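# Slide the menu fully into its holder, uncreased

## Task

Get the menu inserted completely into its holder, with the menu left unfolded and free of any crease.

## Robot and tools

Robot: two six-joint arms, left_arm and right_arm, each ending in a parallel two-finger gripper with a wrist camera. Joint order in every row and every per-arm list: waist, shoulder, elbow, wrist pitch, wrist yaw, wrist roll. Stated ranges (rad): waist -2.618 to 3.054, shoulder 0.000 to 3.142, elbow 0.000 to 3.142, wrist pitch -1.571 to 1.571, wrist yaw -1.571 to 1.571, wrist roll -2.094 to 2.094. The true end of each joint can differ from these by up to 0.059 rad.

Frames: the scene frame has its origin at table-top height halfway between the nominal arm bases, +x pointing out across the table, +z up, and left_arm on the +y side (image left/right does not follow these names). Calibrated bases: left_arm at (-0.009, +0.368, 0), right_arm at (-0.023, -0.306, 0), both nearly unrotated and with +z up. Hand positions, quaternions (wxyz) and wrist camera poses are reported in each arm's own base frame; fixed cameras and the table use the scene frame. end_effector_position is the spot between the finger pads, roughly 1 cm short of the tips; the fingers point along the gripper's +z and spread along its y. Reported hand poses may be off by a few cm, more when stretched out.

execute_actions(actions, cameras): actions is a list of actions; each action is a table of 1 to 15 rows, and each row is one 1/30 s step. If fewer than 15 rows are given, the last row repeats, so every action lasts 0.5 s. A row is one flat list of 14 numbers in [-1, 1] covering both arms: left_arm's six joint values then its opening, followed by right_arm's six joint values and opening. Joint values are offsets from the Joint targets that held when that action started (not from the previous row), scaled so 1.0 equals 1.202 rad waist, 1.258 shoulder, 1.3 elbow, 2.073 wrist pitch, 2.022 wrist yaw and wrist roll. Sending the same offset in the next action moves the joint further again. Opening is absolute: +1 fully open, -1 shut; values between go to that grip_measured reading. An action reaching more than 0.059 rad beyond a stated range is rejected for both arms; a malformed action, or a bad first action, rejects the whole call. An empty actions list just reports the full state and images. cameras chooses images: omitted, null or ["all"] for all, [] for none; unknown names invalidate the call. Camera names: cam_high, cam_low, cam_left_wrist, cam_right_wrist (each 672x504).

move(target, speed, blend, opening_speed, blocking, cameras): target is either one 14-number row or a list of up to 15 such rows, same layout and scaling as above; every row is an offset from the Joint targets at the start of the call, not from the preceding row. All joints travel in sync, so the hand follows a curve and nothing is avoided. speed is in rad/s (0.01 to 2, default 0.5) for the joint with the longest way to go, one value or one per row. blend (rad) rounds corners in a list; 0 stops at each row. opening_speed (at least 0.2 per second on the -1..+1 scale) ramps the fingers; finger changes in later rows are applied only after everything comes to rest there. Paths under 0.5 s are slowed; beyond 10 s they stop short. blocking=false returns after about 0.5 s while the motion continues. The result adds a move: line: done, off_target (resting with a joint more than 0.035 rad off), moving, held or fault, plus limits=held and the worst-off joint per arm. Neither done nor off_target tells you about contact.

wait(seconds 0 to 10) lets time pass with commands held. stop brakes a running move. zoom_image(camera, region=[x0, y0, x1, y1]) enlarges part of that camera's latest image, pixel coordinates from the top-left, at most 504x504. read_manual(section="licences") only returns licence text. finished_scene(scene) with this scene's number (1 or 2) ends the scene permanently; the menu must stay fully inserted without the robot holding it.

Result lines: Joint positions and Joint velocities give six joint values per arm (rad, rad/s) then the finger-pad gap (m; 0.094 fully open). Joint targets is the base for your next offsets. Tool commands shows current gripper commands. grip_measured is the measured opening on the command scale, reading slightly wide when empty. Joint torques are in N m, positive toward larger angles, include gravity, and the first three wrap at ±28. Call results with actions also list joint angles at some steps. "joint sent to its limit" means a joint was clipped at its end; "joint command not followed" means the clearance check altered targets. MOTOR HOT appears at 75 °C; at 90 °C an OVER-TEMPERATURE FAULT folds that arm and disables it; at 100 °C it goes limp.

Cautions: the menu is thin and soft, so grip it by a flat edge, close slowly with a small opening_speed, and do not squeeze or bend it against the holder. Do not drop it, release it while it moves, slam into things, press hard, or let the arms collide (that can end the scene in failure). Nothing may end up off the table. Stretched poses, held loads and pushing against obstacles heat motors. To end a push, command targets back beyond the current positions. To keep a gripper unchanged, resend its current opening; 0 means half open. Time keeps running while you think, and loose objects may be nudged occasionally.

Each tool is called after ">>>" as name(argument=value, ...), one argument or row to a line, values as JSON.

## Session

>>> execute_actions(
  actions=[],
)

>>> zoom_image(
  camera="cam_high",
  region=[220, 70, 460, 330],
)

>>> zoom_image(
  camera="cam_low",
  region=[230, 160, 370, 310],
)

Scene clock: 0.00 s.
left_arm: end_effector_position=(+0.3788, +0.0000, +0.4021) grip_measured=+1.000 end_effector_quat_wxyz=(+0.707, +0.000, +0.707, +0.000) | right_arm: end_effector_position=(+0.3788, +0.0000, +0.4022) grip_measured=+1.000 end_effector_quat_wxyz=(+0.707, +0.000, +0.707, +0.000)
Joint positions: left_arm=[0 1.047 1.047 0 0 0 0.094] | right_arm=[0 1.047 1.047 0 0 0 0.094]
Joint velocities: within noise
Joint torques (N m): no reading
Motor temperatures (°C): left_arm=[23 40 47 45 23 22 26] | right_arm=[24 30 38 29 23 24 24]
Heat: left arm: 47 °C; right arm: 38 °C.
Joint targets: left_arm=[0.000 1.044 1.057 0.002 0.000 0.000] | right_arm=[0.000 1.043 1.057 0.003 0.000 0.000]
Tool commands: left_gripper/opening=+1.0 right_gripper/opening=+1.0
camera_calibration:
cam_left_wrist: T_world_to_cam=[[-0.0173677, -0.997992, -0.0609198, 0.0322067], [-0.582735, 0.0596144, -0.810473, 0.579324], [0.812477, 0.021424, -0.5826, 0.0362708], [0, 0, 0, 1]] pos_world=[0.308683, -0.00317108, 0.49262]

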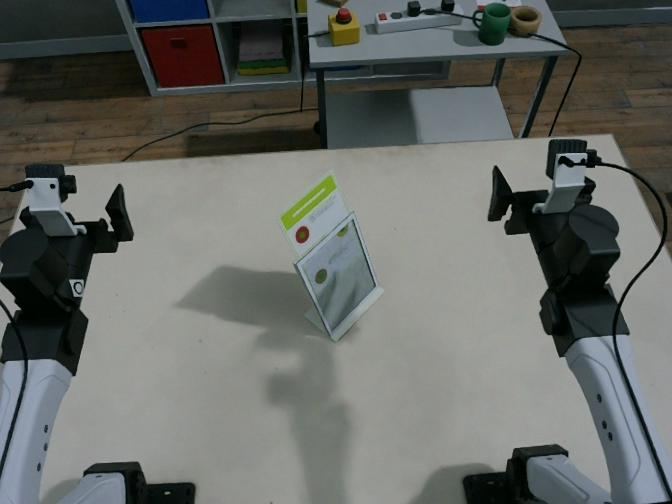

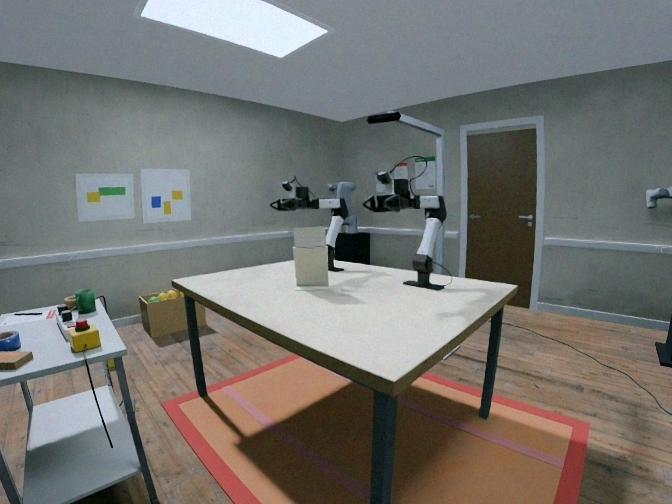

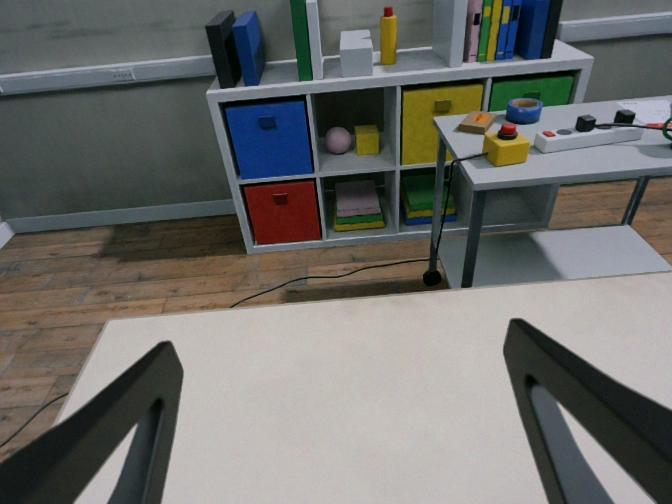

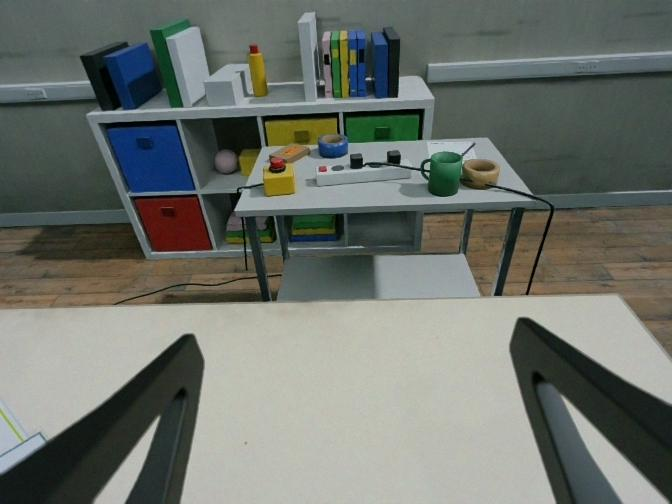

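Scaled by 1.938 from the camera's 672x504 image, which has a finer 960x720 frame.

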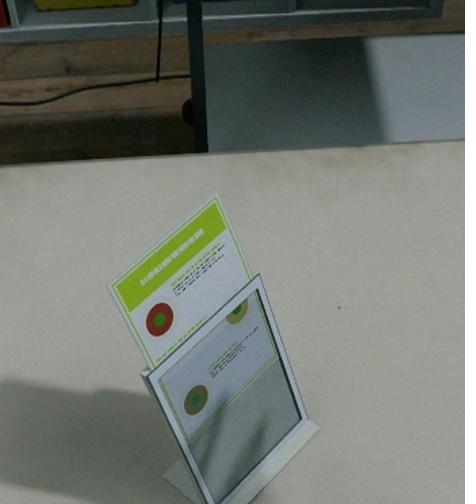

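Scaled by 3.360 from the camera's 672x504 image, which has a finer 960x720 frame.

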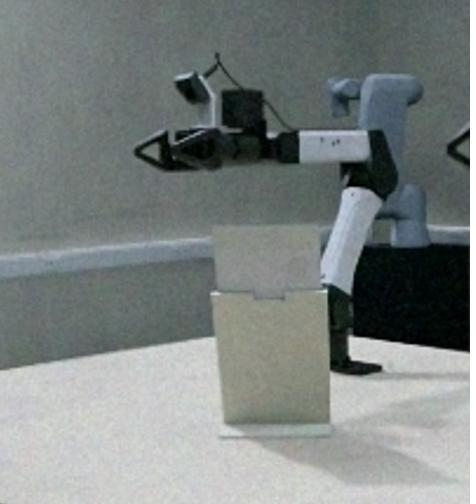

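>>> move(
  target=[-0.4285,0.7576,0.9757,-0.4662,0.2092,-0.0473,0.0,0,0,0,0,0,0,1],
  speed=0.6,
)

>>> zoom_image(
  camera="cam_high",
  region=[250, 120, 410, 340],
)

>>> zoom_image(
  camera="cam_low",
  region=[270, 180, 370, 300],
)

Scene clock: 20.60 s.
left_arm: end_effector_position=(+0.4265, -0.3185, +0.3497) grip_measured=+0.002 end_effector_quat_wxyz=(+0.368, +0.275, +0.835, -0.303) | right_arm: end_effector_position=(+0.3788, +0.0000, +0.4022) grip_measured=+1.000 end_effector_quat_wxyz=(+0.707, +0.000, +0.707, +0.000)
Joint positions: left_arm=[-0.513 1.987 2.299 -0.948 0.408 -0.085 0.047] | right_arm=[0 1.047 1.047 0 0 0 0.094]
Joint torques (N m): left_arm=[-0.14 -7.17 9.24 1.7 0.44 -0.03] | right_arm=[-0.51 -3.88 7.15 2.36 0.06 -0.02]
Joint targets: left_arm=[-0.515 1.997 2.326 -0.964 0.423 -0.096] | right_arm=[0.000 1.043 1.057 0.003 0.000 0.000]
move: done
camera_calibration:
cam_left_wrist: T_world_to_cam=[[-0.723268, -0.637971, 0.264341, 0.0139885], [-0.689235, 0.643127, -0.333681, 0.648147], [0.0428736, -0.423534, -0.904865, 0.273048], [0, 0, 0, 1]]

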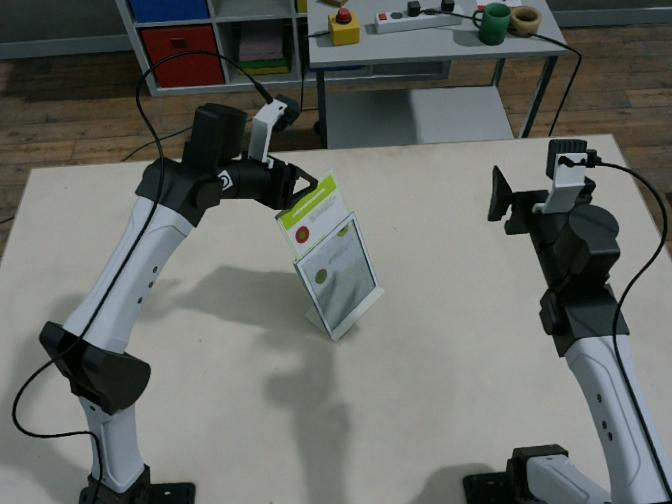

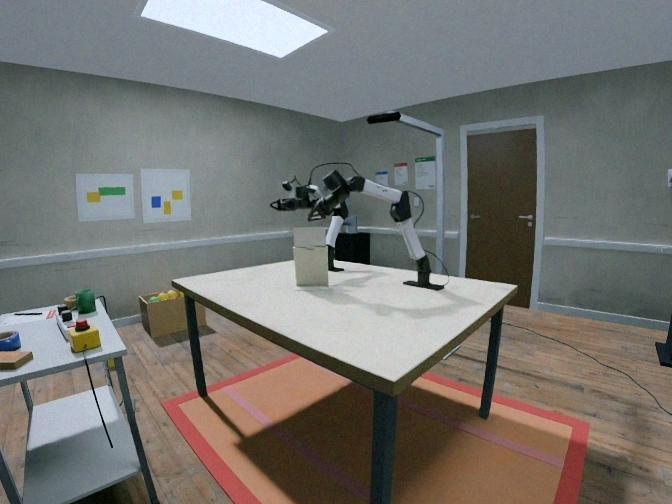

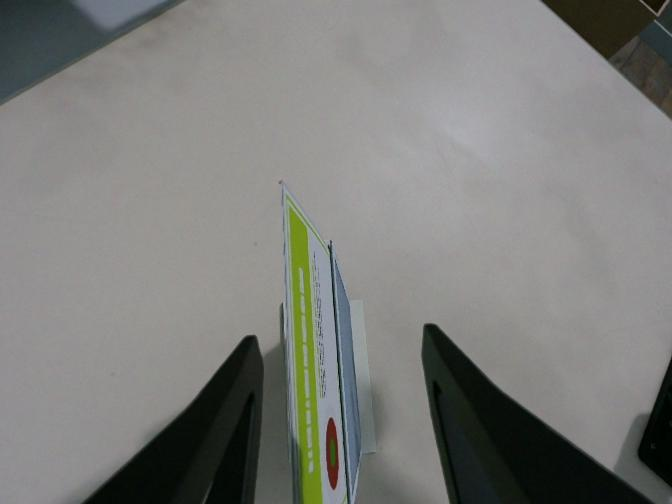

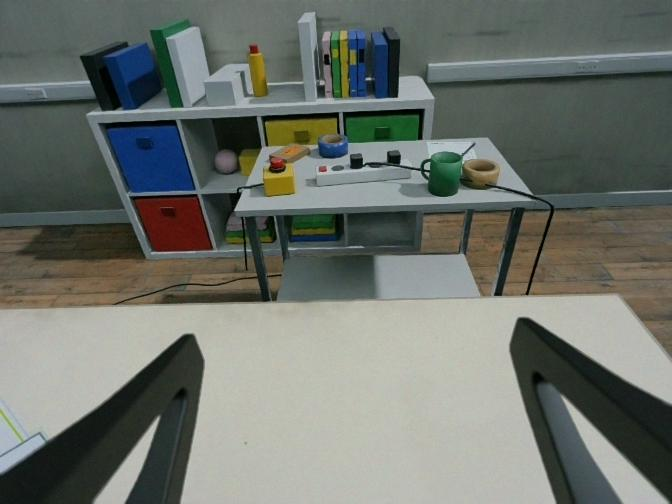

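Scaled by 2.291 from the camera's 672x504 image, which has a finer 960x720 frame.

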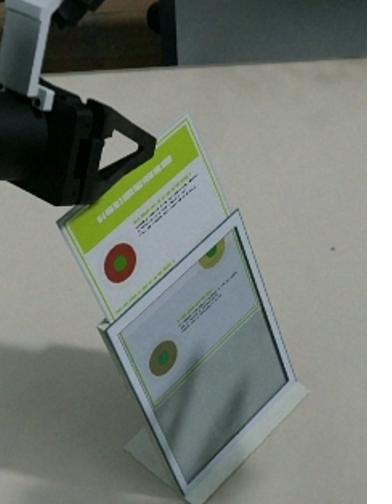

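Scaled by 4.200 from the camera's 672x504 image, which has a finer 960x720 frame.

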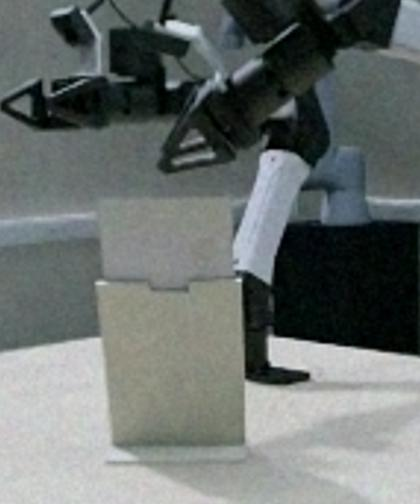

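>>> move(
  target=[0.0674,0,-0.0823,0.0453,0.0608,-0.0326,0.0,0,0,0,0,0,0,1],
  speed=0.2,
  cameras=["cam_high","cam_low","cam_left_wrist"],
)

>>> zoom_image(
  camera="cam_high",
  region=[250, 120, 410, 340],
)

>>> zoom_image(
  camera="cam_low",
  region=[270, 180, 370, 300],
)

Scene clock: 35.30 s.
left_arm: end_effector_position=(+0.4404, -0.3029, +0.3367) grip_measured=+0.002 end_effector_quat_wxyz=(+0.342, +0.239, +0.839, -0.349) | right_arm: end_effector_position=(+0.3788, +0.0000, +0.4022) grip_measured=+1.000 end_effector_quat_wxyz=(+0.707, +0.000, +0.707, +0.000)
Joint positions: left_arm=[-0.439 1.987 2.226 -0.889 0.53 -0.151 0.047] | right_arm=[0 1.047 1.047 0 0 0 0.094]
Joint torques (N m): left_arm=[0.53 -7.31 6.45 1.99 0.5 0] | right_arm=[-0.51 -3.9 7.13 2.36 0.06 -0.03]
Motor temperatures (°C): left_arm=[23 41 52 48 24 22 26] | right_arm=[24 30 40 33 23 24 24]
Heat: left arm: 52 °C; right arm: 40 °C.
Joint targets: left_arm=[-0.434 1.997 2.219 -0.870 0.546 -0.162] | right_arm=[0.000 1.043 1.057 0.003 0.000 0.000]
move: done
camera_calibration:
cam_left_wrist: T_world_to_cam=[[-0.685775, -0.617294, 0.385565, -0.0136321], [-0.72693, 0.607029, -0.321074, 0.644822], [-0.0358517, -0.500463, -0.865015, 0.265252], [0, 0, 0, 1]]
Images, in order: cam_high, cam_low, cam_left_wrist.

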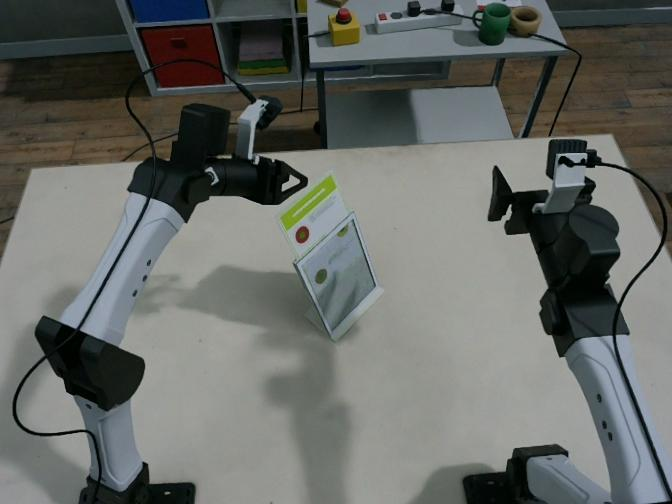

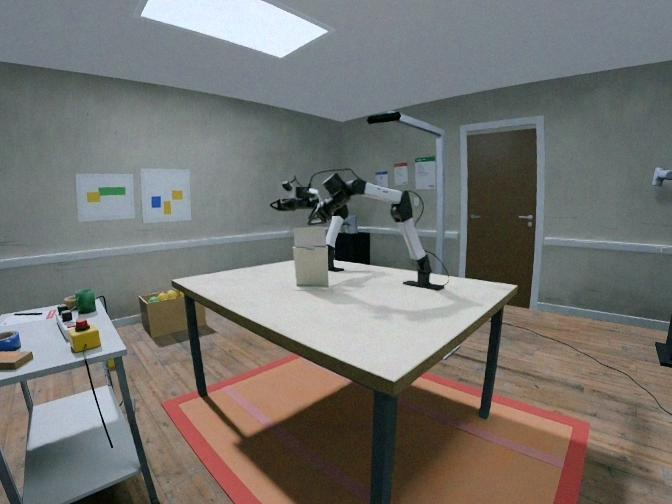

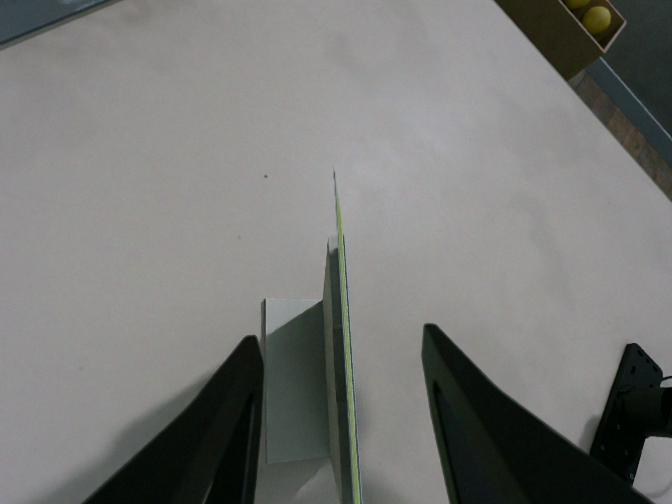

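Scaled by 2.291 from the camera's 672x504 image, which has a finer 960x720 frame.

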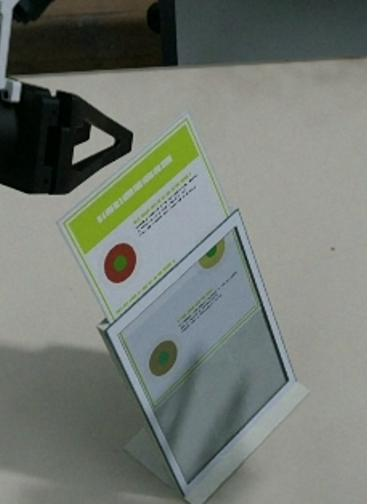

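Scaled by 4.200 from the camera's 672x504 image, which has a finer 960x720 frame.

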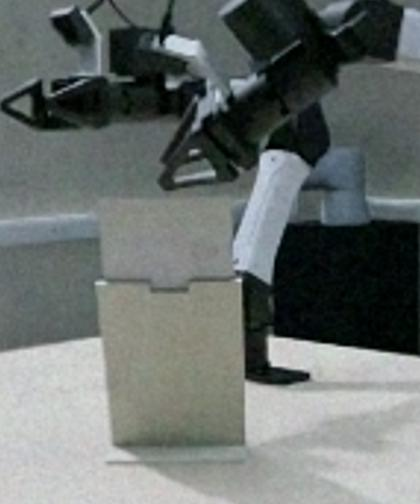

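>>> move(
  target=[-0.0383,-0.1017,-0.1908,0.0835,-0.0272,-0.0109,0.0,0,0,0,0,0,0,1],
  speed=0.12,
  cameras=["cam_high","cam_low","cam_left_wrist"],
)

>>> zoom_image(
  camera="cam_high",
  region=[250, 120, 410, 340],
)

>>> zoom_image(
  camera="cam_low",
  region=[270, 180, 370, 300],
)

Scene clock: 42.87 s.
left_arm: end_effector_position=(+0.4311, -0.3134, +0.3062) grip_measured=+0.002 end_effector_quat_wxyz=(+0.340, +0.240, +0.839, -0.350) | right_arm: end_effector_position=(+0.3788, +0.0000, +0.4022) grip_measured=+1.000 end_effector_quat_wxyz=(+0.707, +0.000, +0.707, +0.000)
Joint positions: left_arm=[-0.472 1.906 1.98 -0.716 0.507 -0.173 0.047] | right_arm=[0 1.047 1.047 0 0 0 0.094]
Joint torques (N m): left_arm=[-0.81 -10.73 6.67 2.03 0.16 -0.01] | right_arm=[-0.51 -3.93 7.16 2.36 0.06 -0.02]
Joint targets: left_arm=[-0.480 1.869 1.971 -0.697 0.491 -0.184] | right_arm=[0.000 1.043 1.057 0.003 0.000 0.000]
move: off_target (left_arm); left_arm: the shoulder is farthest, 0.037 rad from its target
camera_calibration:
cam_left_wrist: T_world_to_cam=[[-0.685647, -0.61613, 0.38765, -0.0150927], [-0.726843, 0.608617, -0.318251, 0.634197], [-0.0398466, -0.499968, -0.865126, 0.235155], [0, 0, 0, 1]]
Images, in order: cam_high, cam_low, cam_left_wrist.

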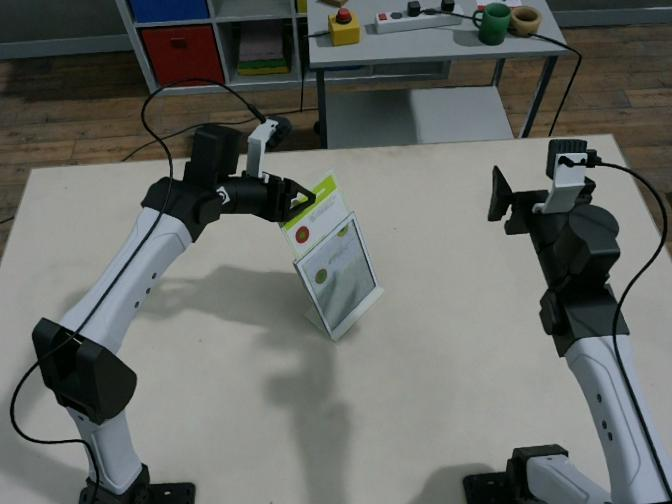

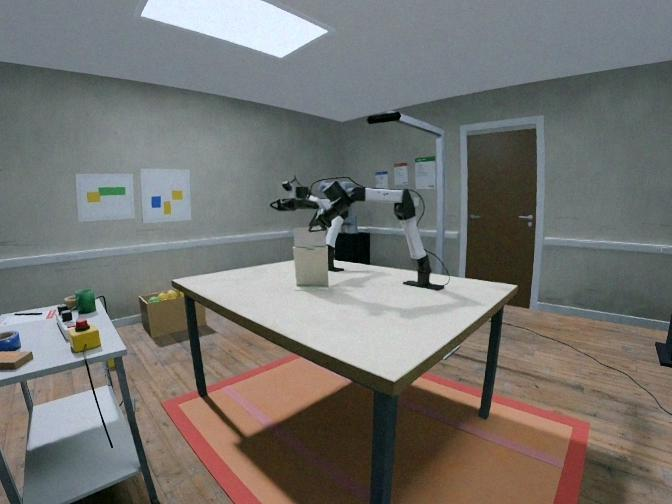

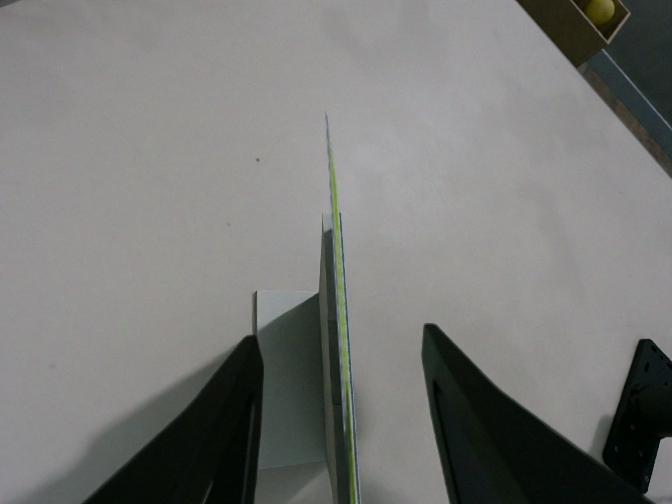

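Scaled by 2.291 from the camera's 672x504 image, which has a finer 960x720 frame.

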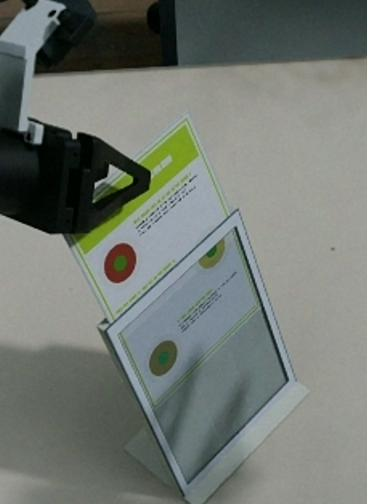

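Scaled by 4.200 from the camera's 672x504 image, which has a finer 960x720 frame.

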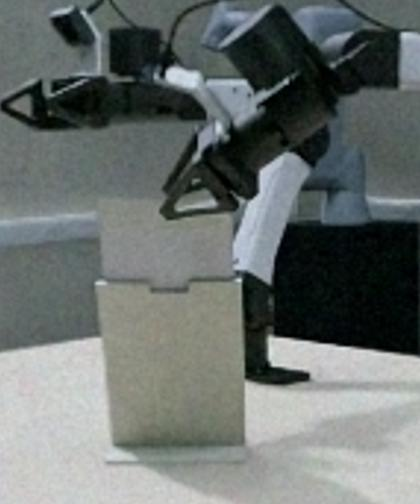

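>>> move(
  target=[
    [-0.005,-0.0103,-0.0362,0.0188,-0.0025,0,0.0,0,0,0,0,0,0,1],
    [-0.005,-0.0103,-0.0362,0.0188,-0.0025,0,-1,0,0,0,0,0,0,1],
  ],
  speed=0.08,
  opening_speed=0.4,
  cameras=["cam_high","cam_low","cam_left_wrist"],
)

>>> zoom_image(
  camera="cam_high",
  region=[250, 120, 410, 340],
)

>>> zoom_image(
  camera="cam_low",
  region=[280, 190, 340, 260],
)

Scene clock: 55.23 s.
left_arm: end_effector_position=(+0.4311, -0.3144, +0.2994) grip_measured=-0.987 end_effector_quat_wxyz=(+0.343, +0.240, +0.839, -0.349) | right_arm: end_effector_position=(+0.3788, +0.0000, +0.4022) grip_measured=+1.000 end_effector_quat_wxyz=(+0.707, +0.000, +0.707, +0.000)
Joint positions: left_arm=[-0.475 1.894 1.933 -0.676 0.5 -0.174 0.001] | right_arm=[0 1.047 1.047 0 0 0 0.094]
Joint torques (N m): left_arm=[-1.11 -10.74 6.75 2.02 0.16 0.02] | right_arm=[-0.51 -3.89 7.13 2.35 0.06 -0.03]
Motor temperatures (°C): left_arm=[23 46 51 50 24 22 26] | right_arm=[24 30 40 34 23 24 24]
Joint targets: left_arm=[-0.486 1.856 1.924 -0.658 0.486 -0.184] | right_arm=[0.000 1.043 1.057 0.003 0.000 0.000]
move: off_target (left_arm); target 2's new numbers were sent with left_arm's shoulder 0.038 rad from that target; left_arm: the shoulder is farthest, 0.038 rad from its target
camera_calibration:
cam_left_wrist: T_world_to_cam=[[-0.686368, -0.617966, 0.383428, -0.0120504], [-0.72647, 0.607073, -0.322031, 0.633066], [-0.0337648, -0.499581, -0.865609, 0.22647], [0, 0, 0, 1]]
Images, in order: cam_high, cam_low, cam_left_wrist.

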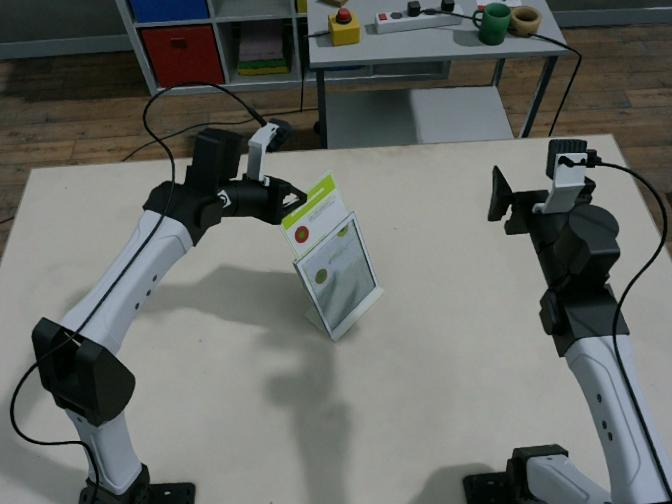

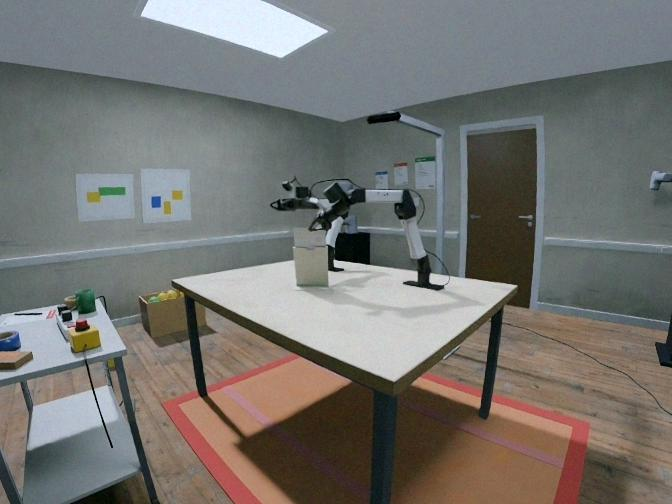

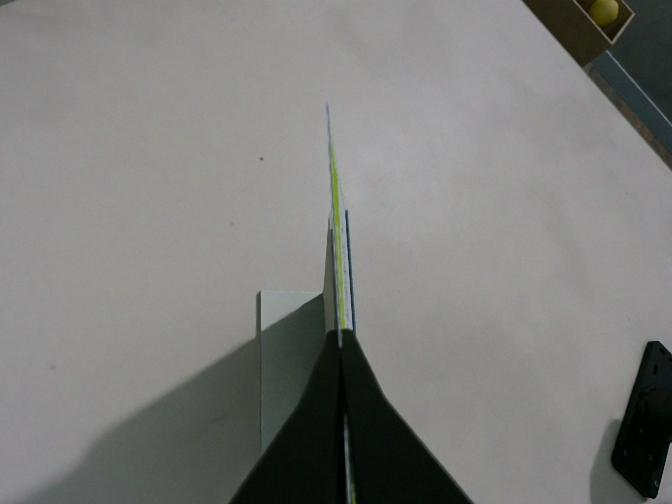

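Scaled by 2.291 from the camera's 672x504 image, which has a finer 960x720 frame.

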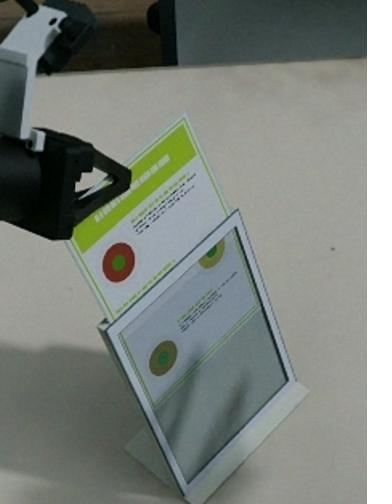

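Scaled by 7.200 from the camera's 672x504 image, which has a finer 960x720 frame.

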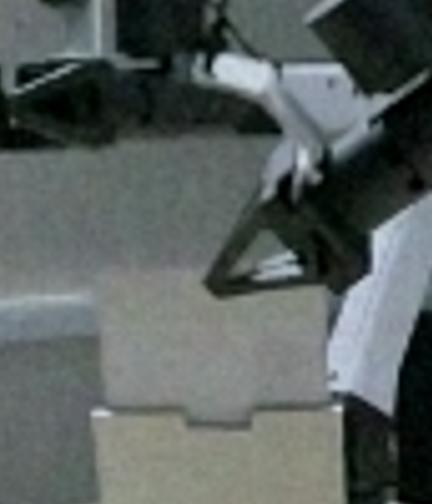

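>>> move(
  target=[-0.0749,-0.0604,-0.1538,0.0666,-0.0702,0.0346,-1,0,0,0,0,0,0,1],
  speed=0.07,
  cameras=["cam_high","cam_low","cam_left_wrist"],
)

>>> zoom_image(
  camera="cam_high",
  region=[250, 120, 410, 340],
)

>>> zoom_image(
  camera="cam_low",
  region=[280, 190, 340, 260],
)

Scene clock: 62.70 s.
left_arm: end_effector_position=(+0.4095, -0.3328, +0.2727) grip_measured=-0.987 end_effector_quat_wxyz=(+0.370, +0.272, +0.835, -0.302) | right_arm: end_effector_position=(+0.3788, +0.0000, +0.4022) grip_measured=+1.000 end_effector_quat_wxyz=(+0.707, +0.000, +0.707, +0.000)
Joint positions: left_arm=[-0.568 1.816 1.733 -0.538 0.359 -0.124 0.001] | right_arm=[0 1.047 1.047 0 0 0 0.094]
Joint torques (N m): left_arm=[-0.75 -10.15 6.91 2.07 0.1 0.16] | right_arm=[-0.53 -3.89 7.16 2.36 0.06 -0.02]
Joint targets: left_arm=[-0.576 1.780 1.724 -0.520 0.344 -0.114] | right_arm=[0.000 1.043 1.057 0.003 0.000 0.000]
move: off_target (left_arm); left_arm: the shoulder is farthest, 0.036 rad from its target
camera_calibration:
cam_left_wrist: T_world_to_cam=[[-0.719991, -0.641723, 0.264205, 0.0104236], [-0.692466, 0.639156, -0.334621, 0.620177], [0.045866, -0.423877, -0.904558, 0.19657], [0, 0, 0, 1]]
Images, in order: cam_high, cam_low, cam_left_wrist.

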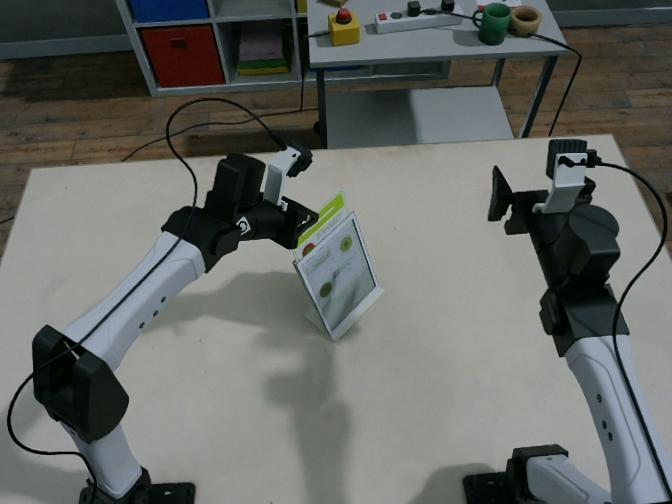

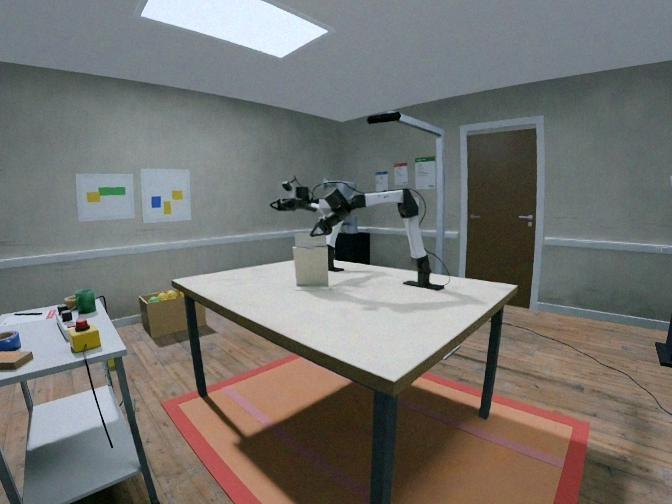

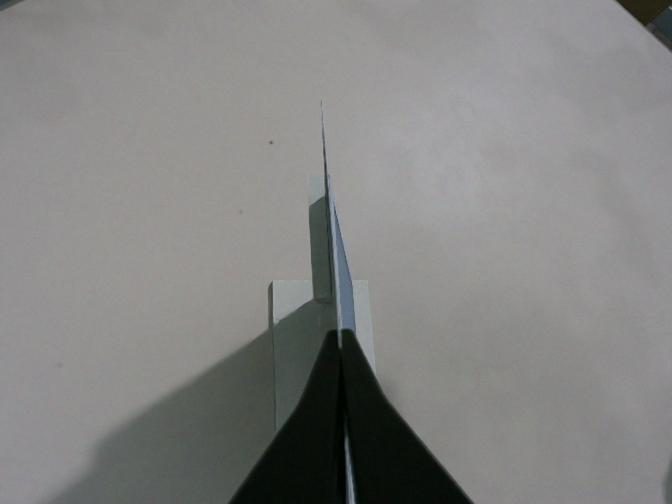

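Scaled by 2.291 from the camera's 672x504 image, which has a finer 960x720 frame.

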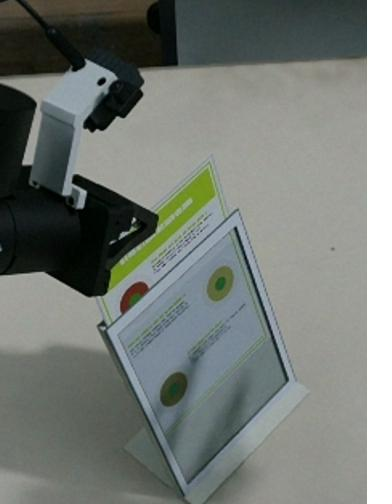

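Scaled by 7.200 from the camera's 672x504 image, which has a finer 960x720 frame.

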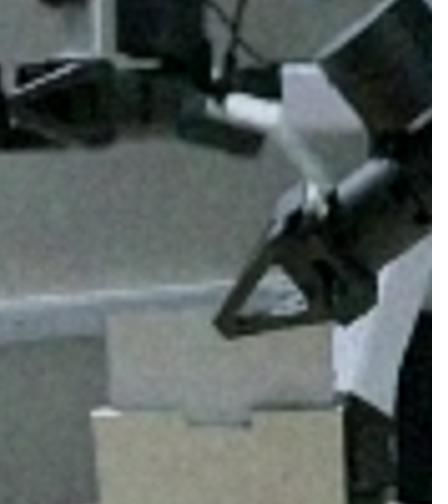

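>>> move(
  target=[-0.0316,-0.0183,-0.1323,0.0738,-0.0163,-0.0178,-1,0,0,0,0,0,0,1],
  speed=0.07,
  cameras=["cam_high","cam_low","cam_left_wrist"],
)

>>> zoom_image(
  camera="cam_high",
  region=[250, 120, 410, 340],
)

>>> zoom_image(
  camera="cam_low",
  region=[280, 190, 340, 260],
)

Scene clock: 72.57 s.
left_arm: end_effector_position=(+0.4035, -0.3397, +0.2426) grip_measured=-0.987 end_effector_quat_wxyz=(+0.381, +0.271, +0.833, -0.296) | right_arm: end_effector_position=(+0.3788, +0.0000, +0.4022) grip_measured=+1.000 end_effector_quat_wxyz=(+0.707, +0.000, +0.707, +0.000)
Joint positions: left_arm=[-0.599 1.786 1.565 -0.376 0.315 -0.138 0.001] | right_arm=[0 1.047 1.047 0 0 0 0.094]
Joint torques (N m): left_arm=[-1.5 -9.51 6.65 2.02 0.21 0.01] | right_arm=[-0.51 -3.88 7.16 2.35 0.07 -0.02]
Joint targets: left_arm=[-0.614 1.757 1.552 -0.367 0.311 -0.150] | right_arm=[0.000 1.043 1.057 0.003 0.000 0.000]
move: done
camera_calibration:
cam_left_wrist: T_world_to_cam=[[-0.717454, -0.651417, 0.246811, 0.00950221], [-0.692887, 0.630768, -0.349341, 0.611295], [0.0718866, -0.421648, -0.903906, 0.156808], [0, 0, 0, 1]]
Images, in order: cam_high, cam_low, cam_left_wrist.

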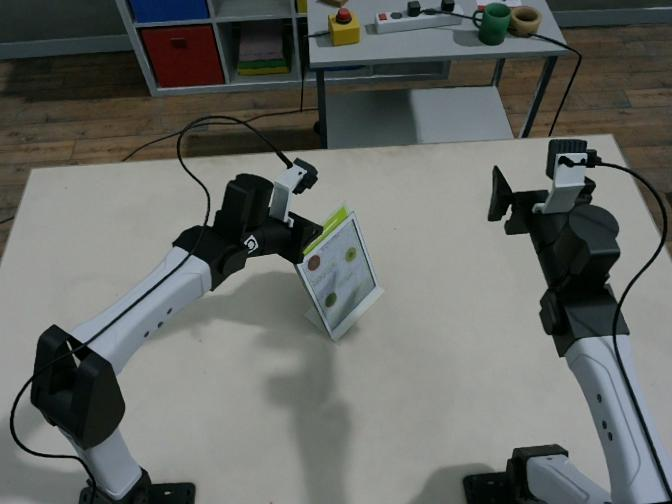

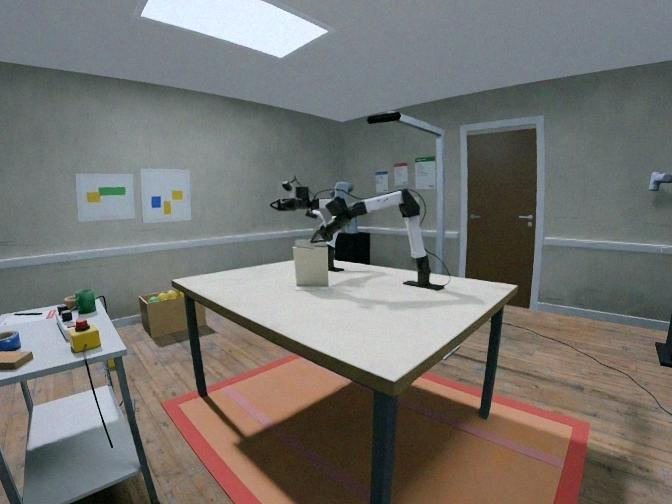

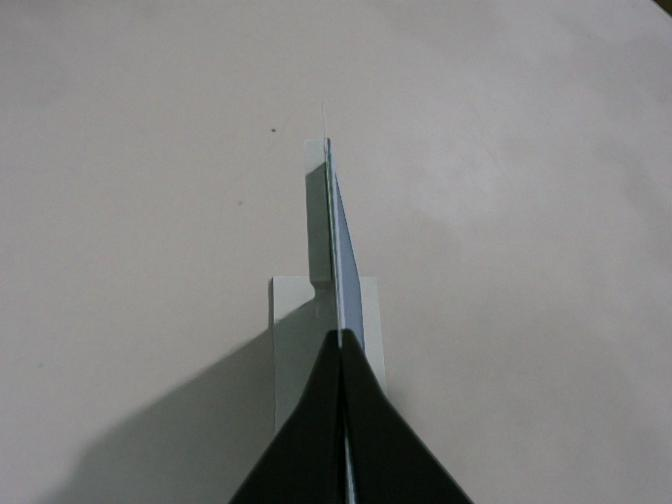

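Scaled by 2.291 from the camera's 672x504 image, which has a finer 960x720 frame.

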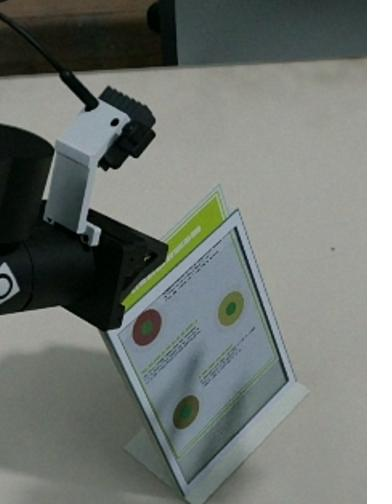

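Scaled by 7.200 from the camera's 672x504 image, which has a finer 960x720 frame.

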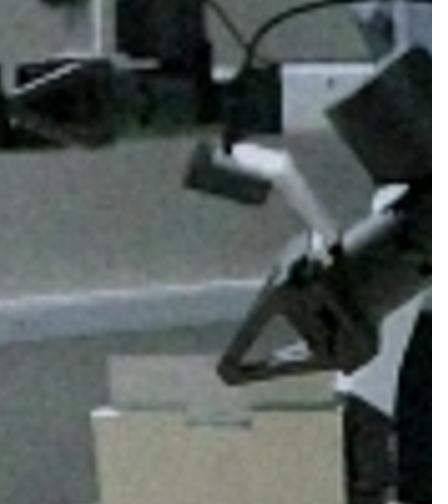

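>>> move(
  target=[
    [0,0,0,0,0,0,-0.4,0,0,0,0,0,0,1],
    [0.0466,0.058,0.1608,-0.0892,0.0312,0.0178,-0.4,0,0,0,0,0,0,1],
    [0.0582,0.0775,0.2412,-0.1293,0.0366,0.022,-0.4,0,0,0,0,0,0,1],
  ],
  speed=[0.1,0.1,0.2],
  opening_speed=0.3,
  blend=0.02,
)

>>> zoom_image(
  camera="cam_high",
  region=[250, 120, 410, 340],
)

>>> zoom_image(
  camera="cam_low",
  region=[280, 190, 340, 260],
)

Scene clock: 91.13 s.
left_arm: end_effector_position=(+0.4148, -0.3286, +0.2918) grip_measured=-0.402 end_effector_quat_wxyz=(+0.371, +0.272, +0.835, -0.302) | right_arm: end_effector_position=(+0.3788, +0.0000, +0.4022) grip_measured=+1.000 end_effector_quat_wxyz=(+0.707, +0.000, +0.707, +0.000)
Joint positions: left_arm=[-0.552 1.838 1.838 -0.619 0.37 -0.115 0.028] | right_arm=[0 1.047 1.047 0 0 0 0.094]
Joint torques (N m): left_arm=[0.87 -6.3 10.14 1.71 0.46 0.2] | right_arm=[-0.51 -3.9 7.15 2.36 0.06 -0.02]
Motor temperatures (°C): left_arm=[23 52 51 51 24 22 26] | right_arm=[24 29 40 35 23 24 24]
Joint targets: left_arm=[-0.544 1.855 1.865 -0.635 0.385 -0.105] | right_arm=[0.000 1.043 1.057 0.003 0.000 0.000]
move: done; blend cut to 0 rad at target 1
camera_calibration:
cam_left_wrist: T_world_to_cam=[[-0.719682, -0.642632, 0.262834, 0.0117804], [-0.692535, 0.637412, -0.337789, 0.62793], [0.0495406, -0.425123, -0.903779, 0.213205], [0, 0, 0, 1]]

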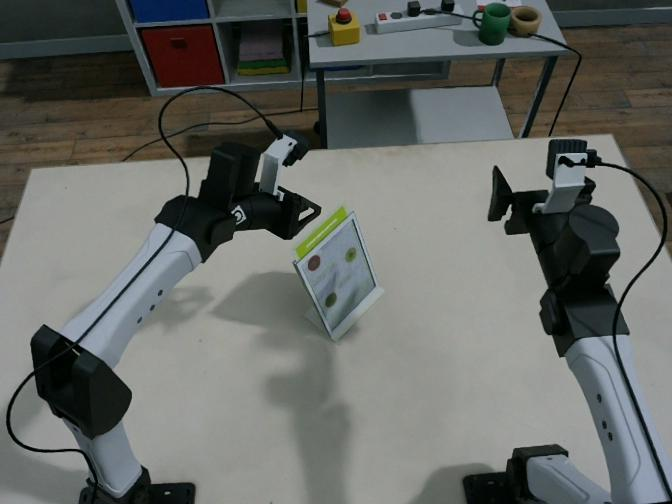

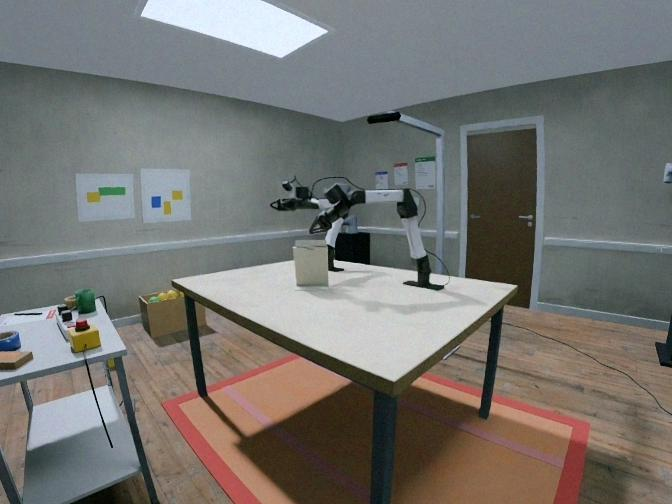

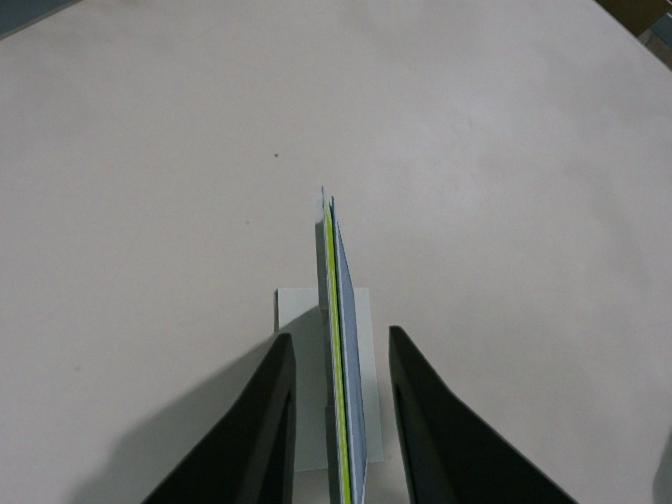

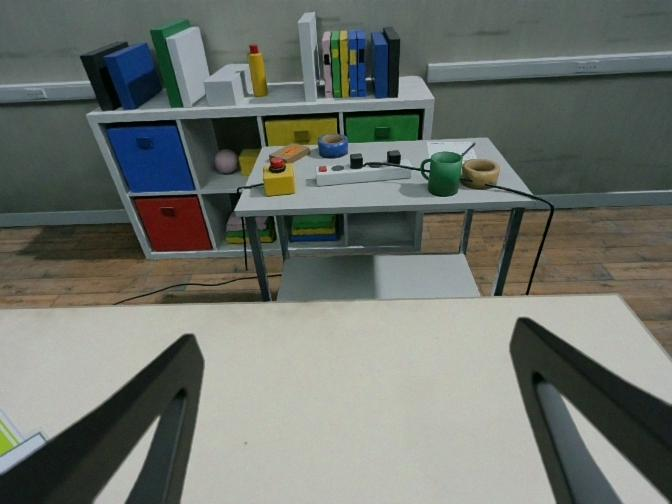

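Scaled by 2.291 from the camera's 672x504 image, which has a finer 960x720 frame.

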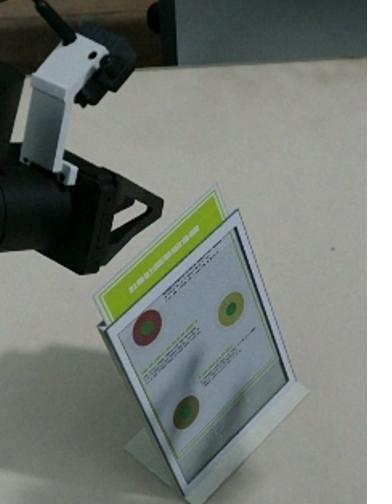

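Scaled by 7.200 from the camera's 672x504 image, which has a finer 960x720 frame.

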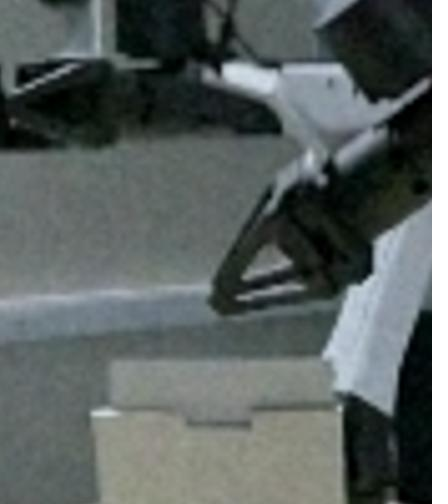

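>>> move(
  target=[
    [0,0,0,0,0,0,-1,0,0,0,0,0,0,1],
    [-0.0266,-0.0596,-0.1085,0.0555,-0.0203,-0.0143,-1,0,0,0,0,0,0,1],
    [-0.0541,-0.07,-0.2465,0.1384,-0.0331,-0.0242,-1,0,0,0,0,0,0,1],
  ],
  speed=[0.1,0.1,0.06],
  opening_speed=0.6,
  blend=0.02,
  cameras=["cam_high","cam_low","cam_left_wrist"],
)

>>> zoom_image(
  camera="cam_high",
  region=[250, 120, 410, 340],
)

>>> zoom_image(
  camera="cam_low",
  region=[280, 190, 340, 260],
)

>>> zoom_image(
  camera="cam_left_wrist",
  region=[270, 90, 420, 400],
)

Scene clock: 103.33 s.
left_arm: end_effector_position=(+0.4014, -0.3446, +0.2341) grip_measured=-0.989 end_effector_quat_wxyz=(+0.370, +0.274, +0.834, -0.304) | right_arm: end_effector_position=(+0.3788, +0.0000, +0.4022) grip_measured=+1.000 end_effector_quat_wxyz=(+0.707, +0.000, +0.707, +0.000)
Joint positions: left_arm=[-0.602 1.8 1.555 -0.365 0.337 -0.144 0.001] | right_arm=[0 1.047 1.047 0 0 0 0.094]
Joint torques (N m): left_arm=[-0.68 -9.99 6.9 2.07 0.04 0.02] | right_arm=[-0.5 -3.9 7.15 2.36 0.06 -0.02]
Joint targets: left_arm=[-0.609 1.767 1.545 -0.348 0.318 -0.154] | right_arm=[0.000 1.043 1.057 0.003 0.000 0.000]
move: done; blend cut to 0 rad at target 1
camera_calibration:
cam_left_wrist: T_world_to_cam=[[-0.72344, -0.637116, 0.265928, 0.00970044], [-0.688908, 0.640981, -0.338451, 0.609281], [0.0451775, -0.428049, -0.902626, 0.155405], [0, 0, 0, 1]]
Images, in order: cam_high, cam_low, cam_left_wrist.

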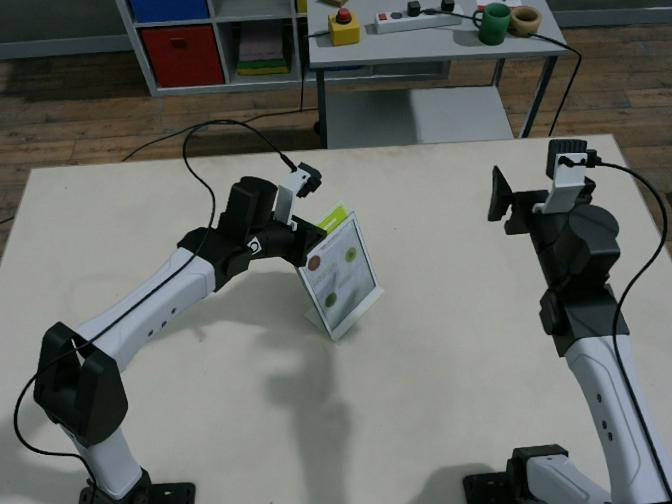

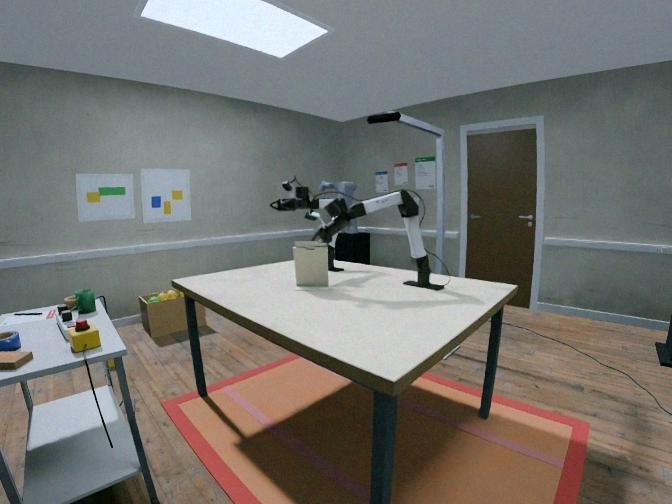

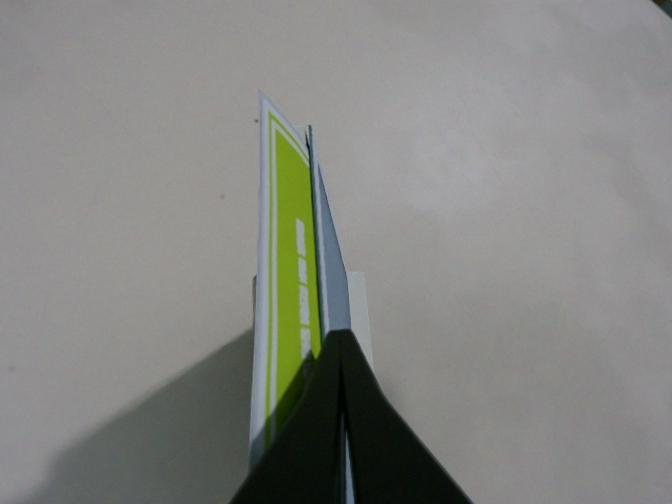

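Scaled by 2.291 from the camera's 672x504 image, which has a finer 960x720 frame.

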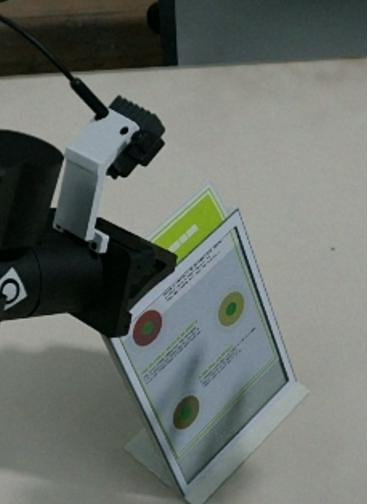

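Scaled by 7.200 from the camera's 672x504 image, which has a finer 960x720 frame.

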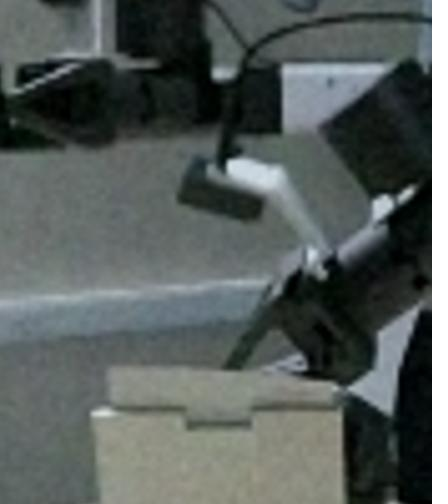

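Scaled by 1.626 from the camera's 672x504 image, which has a finer 960x720 frame.

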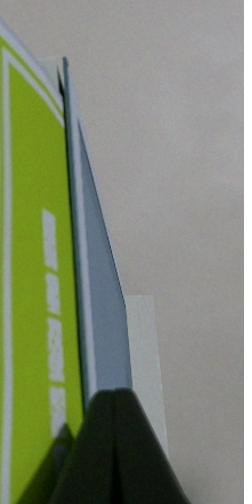

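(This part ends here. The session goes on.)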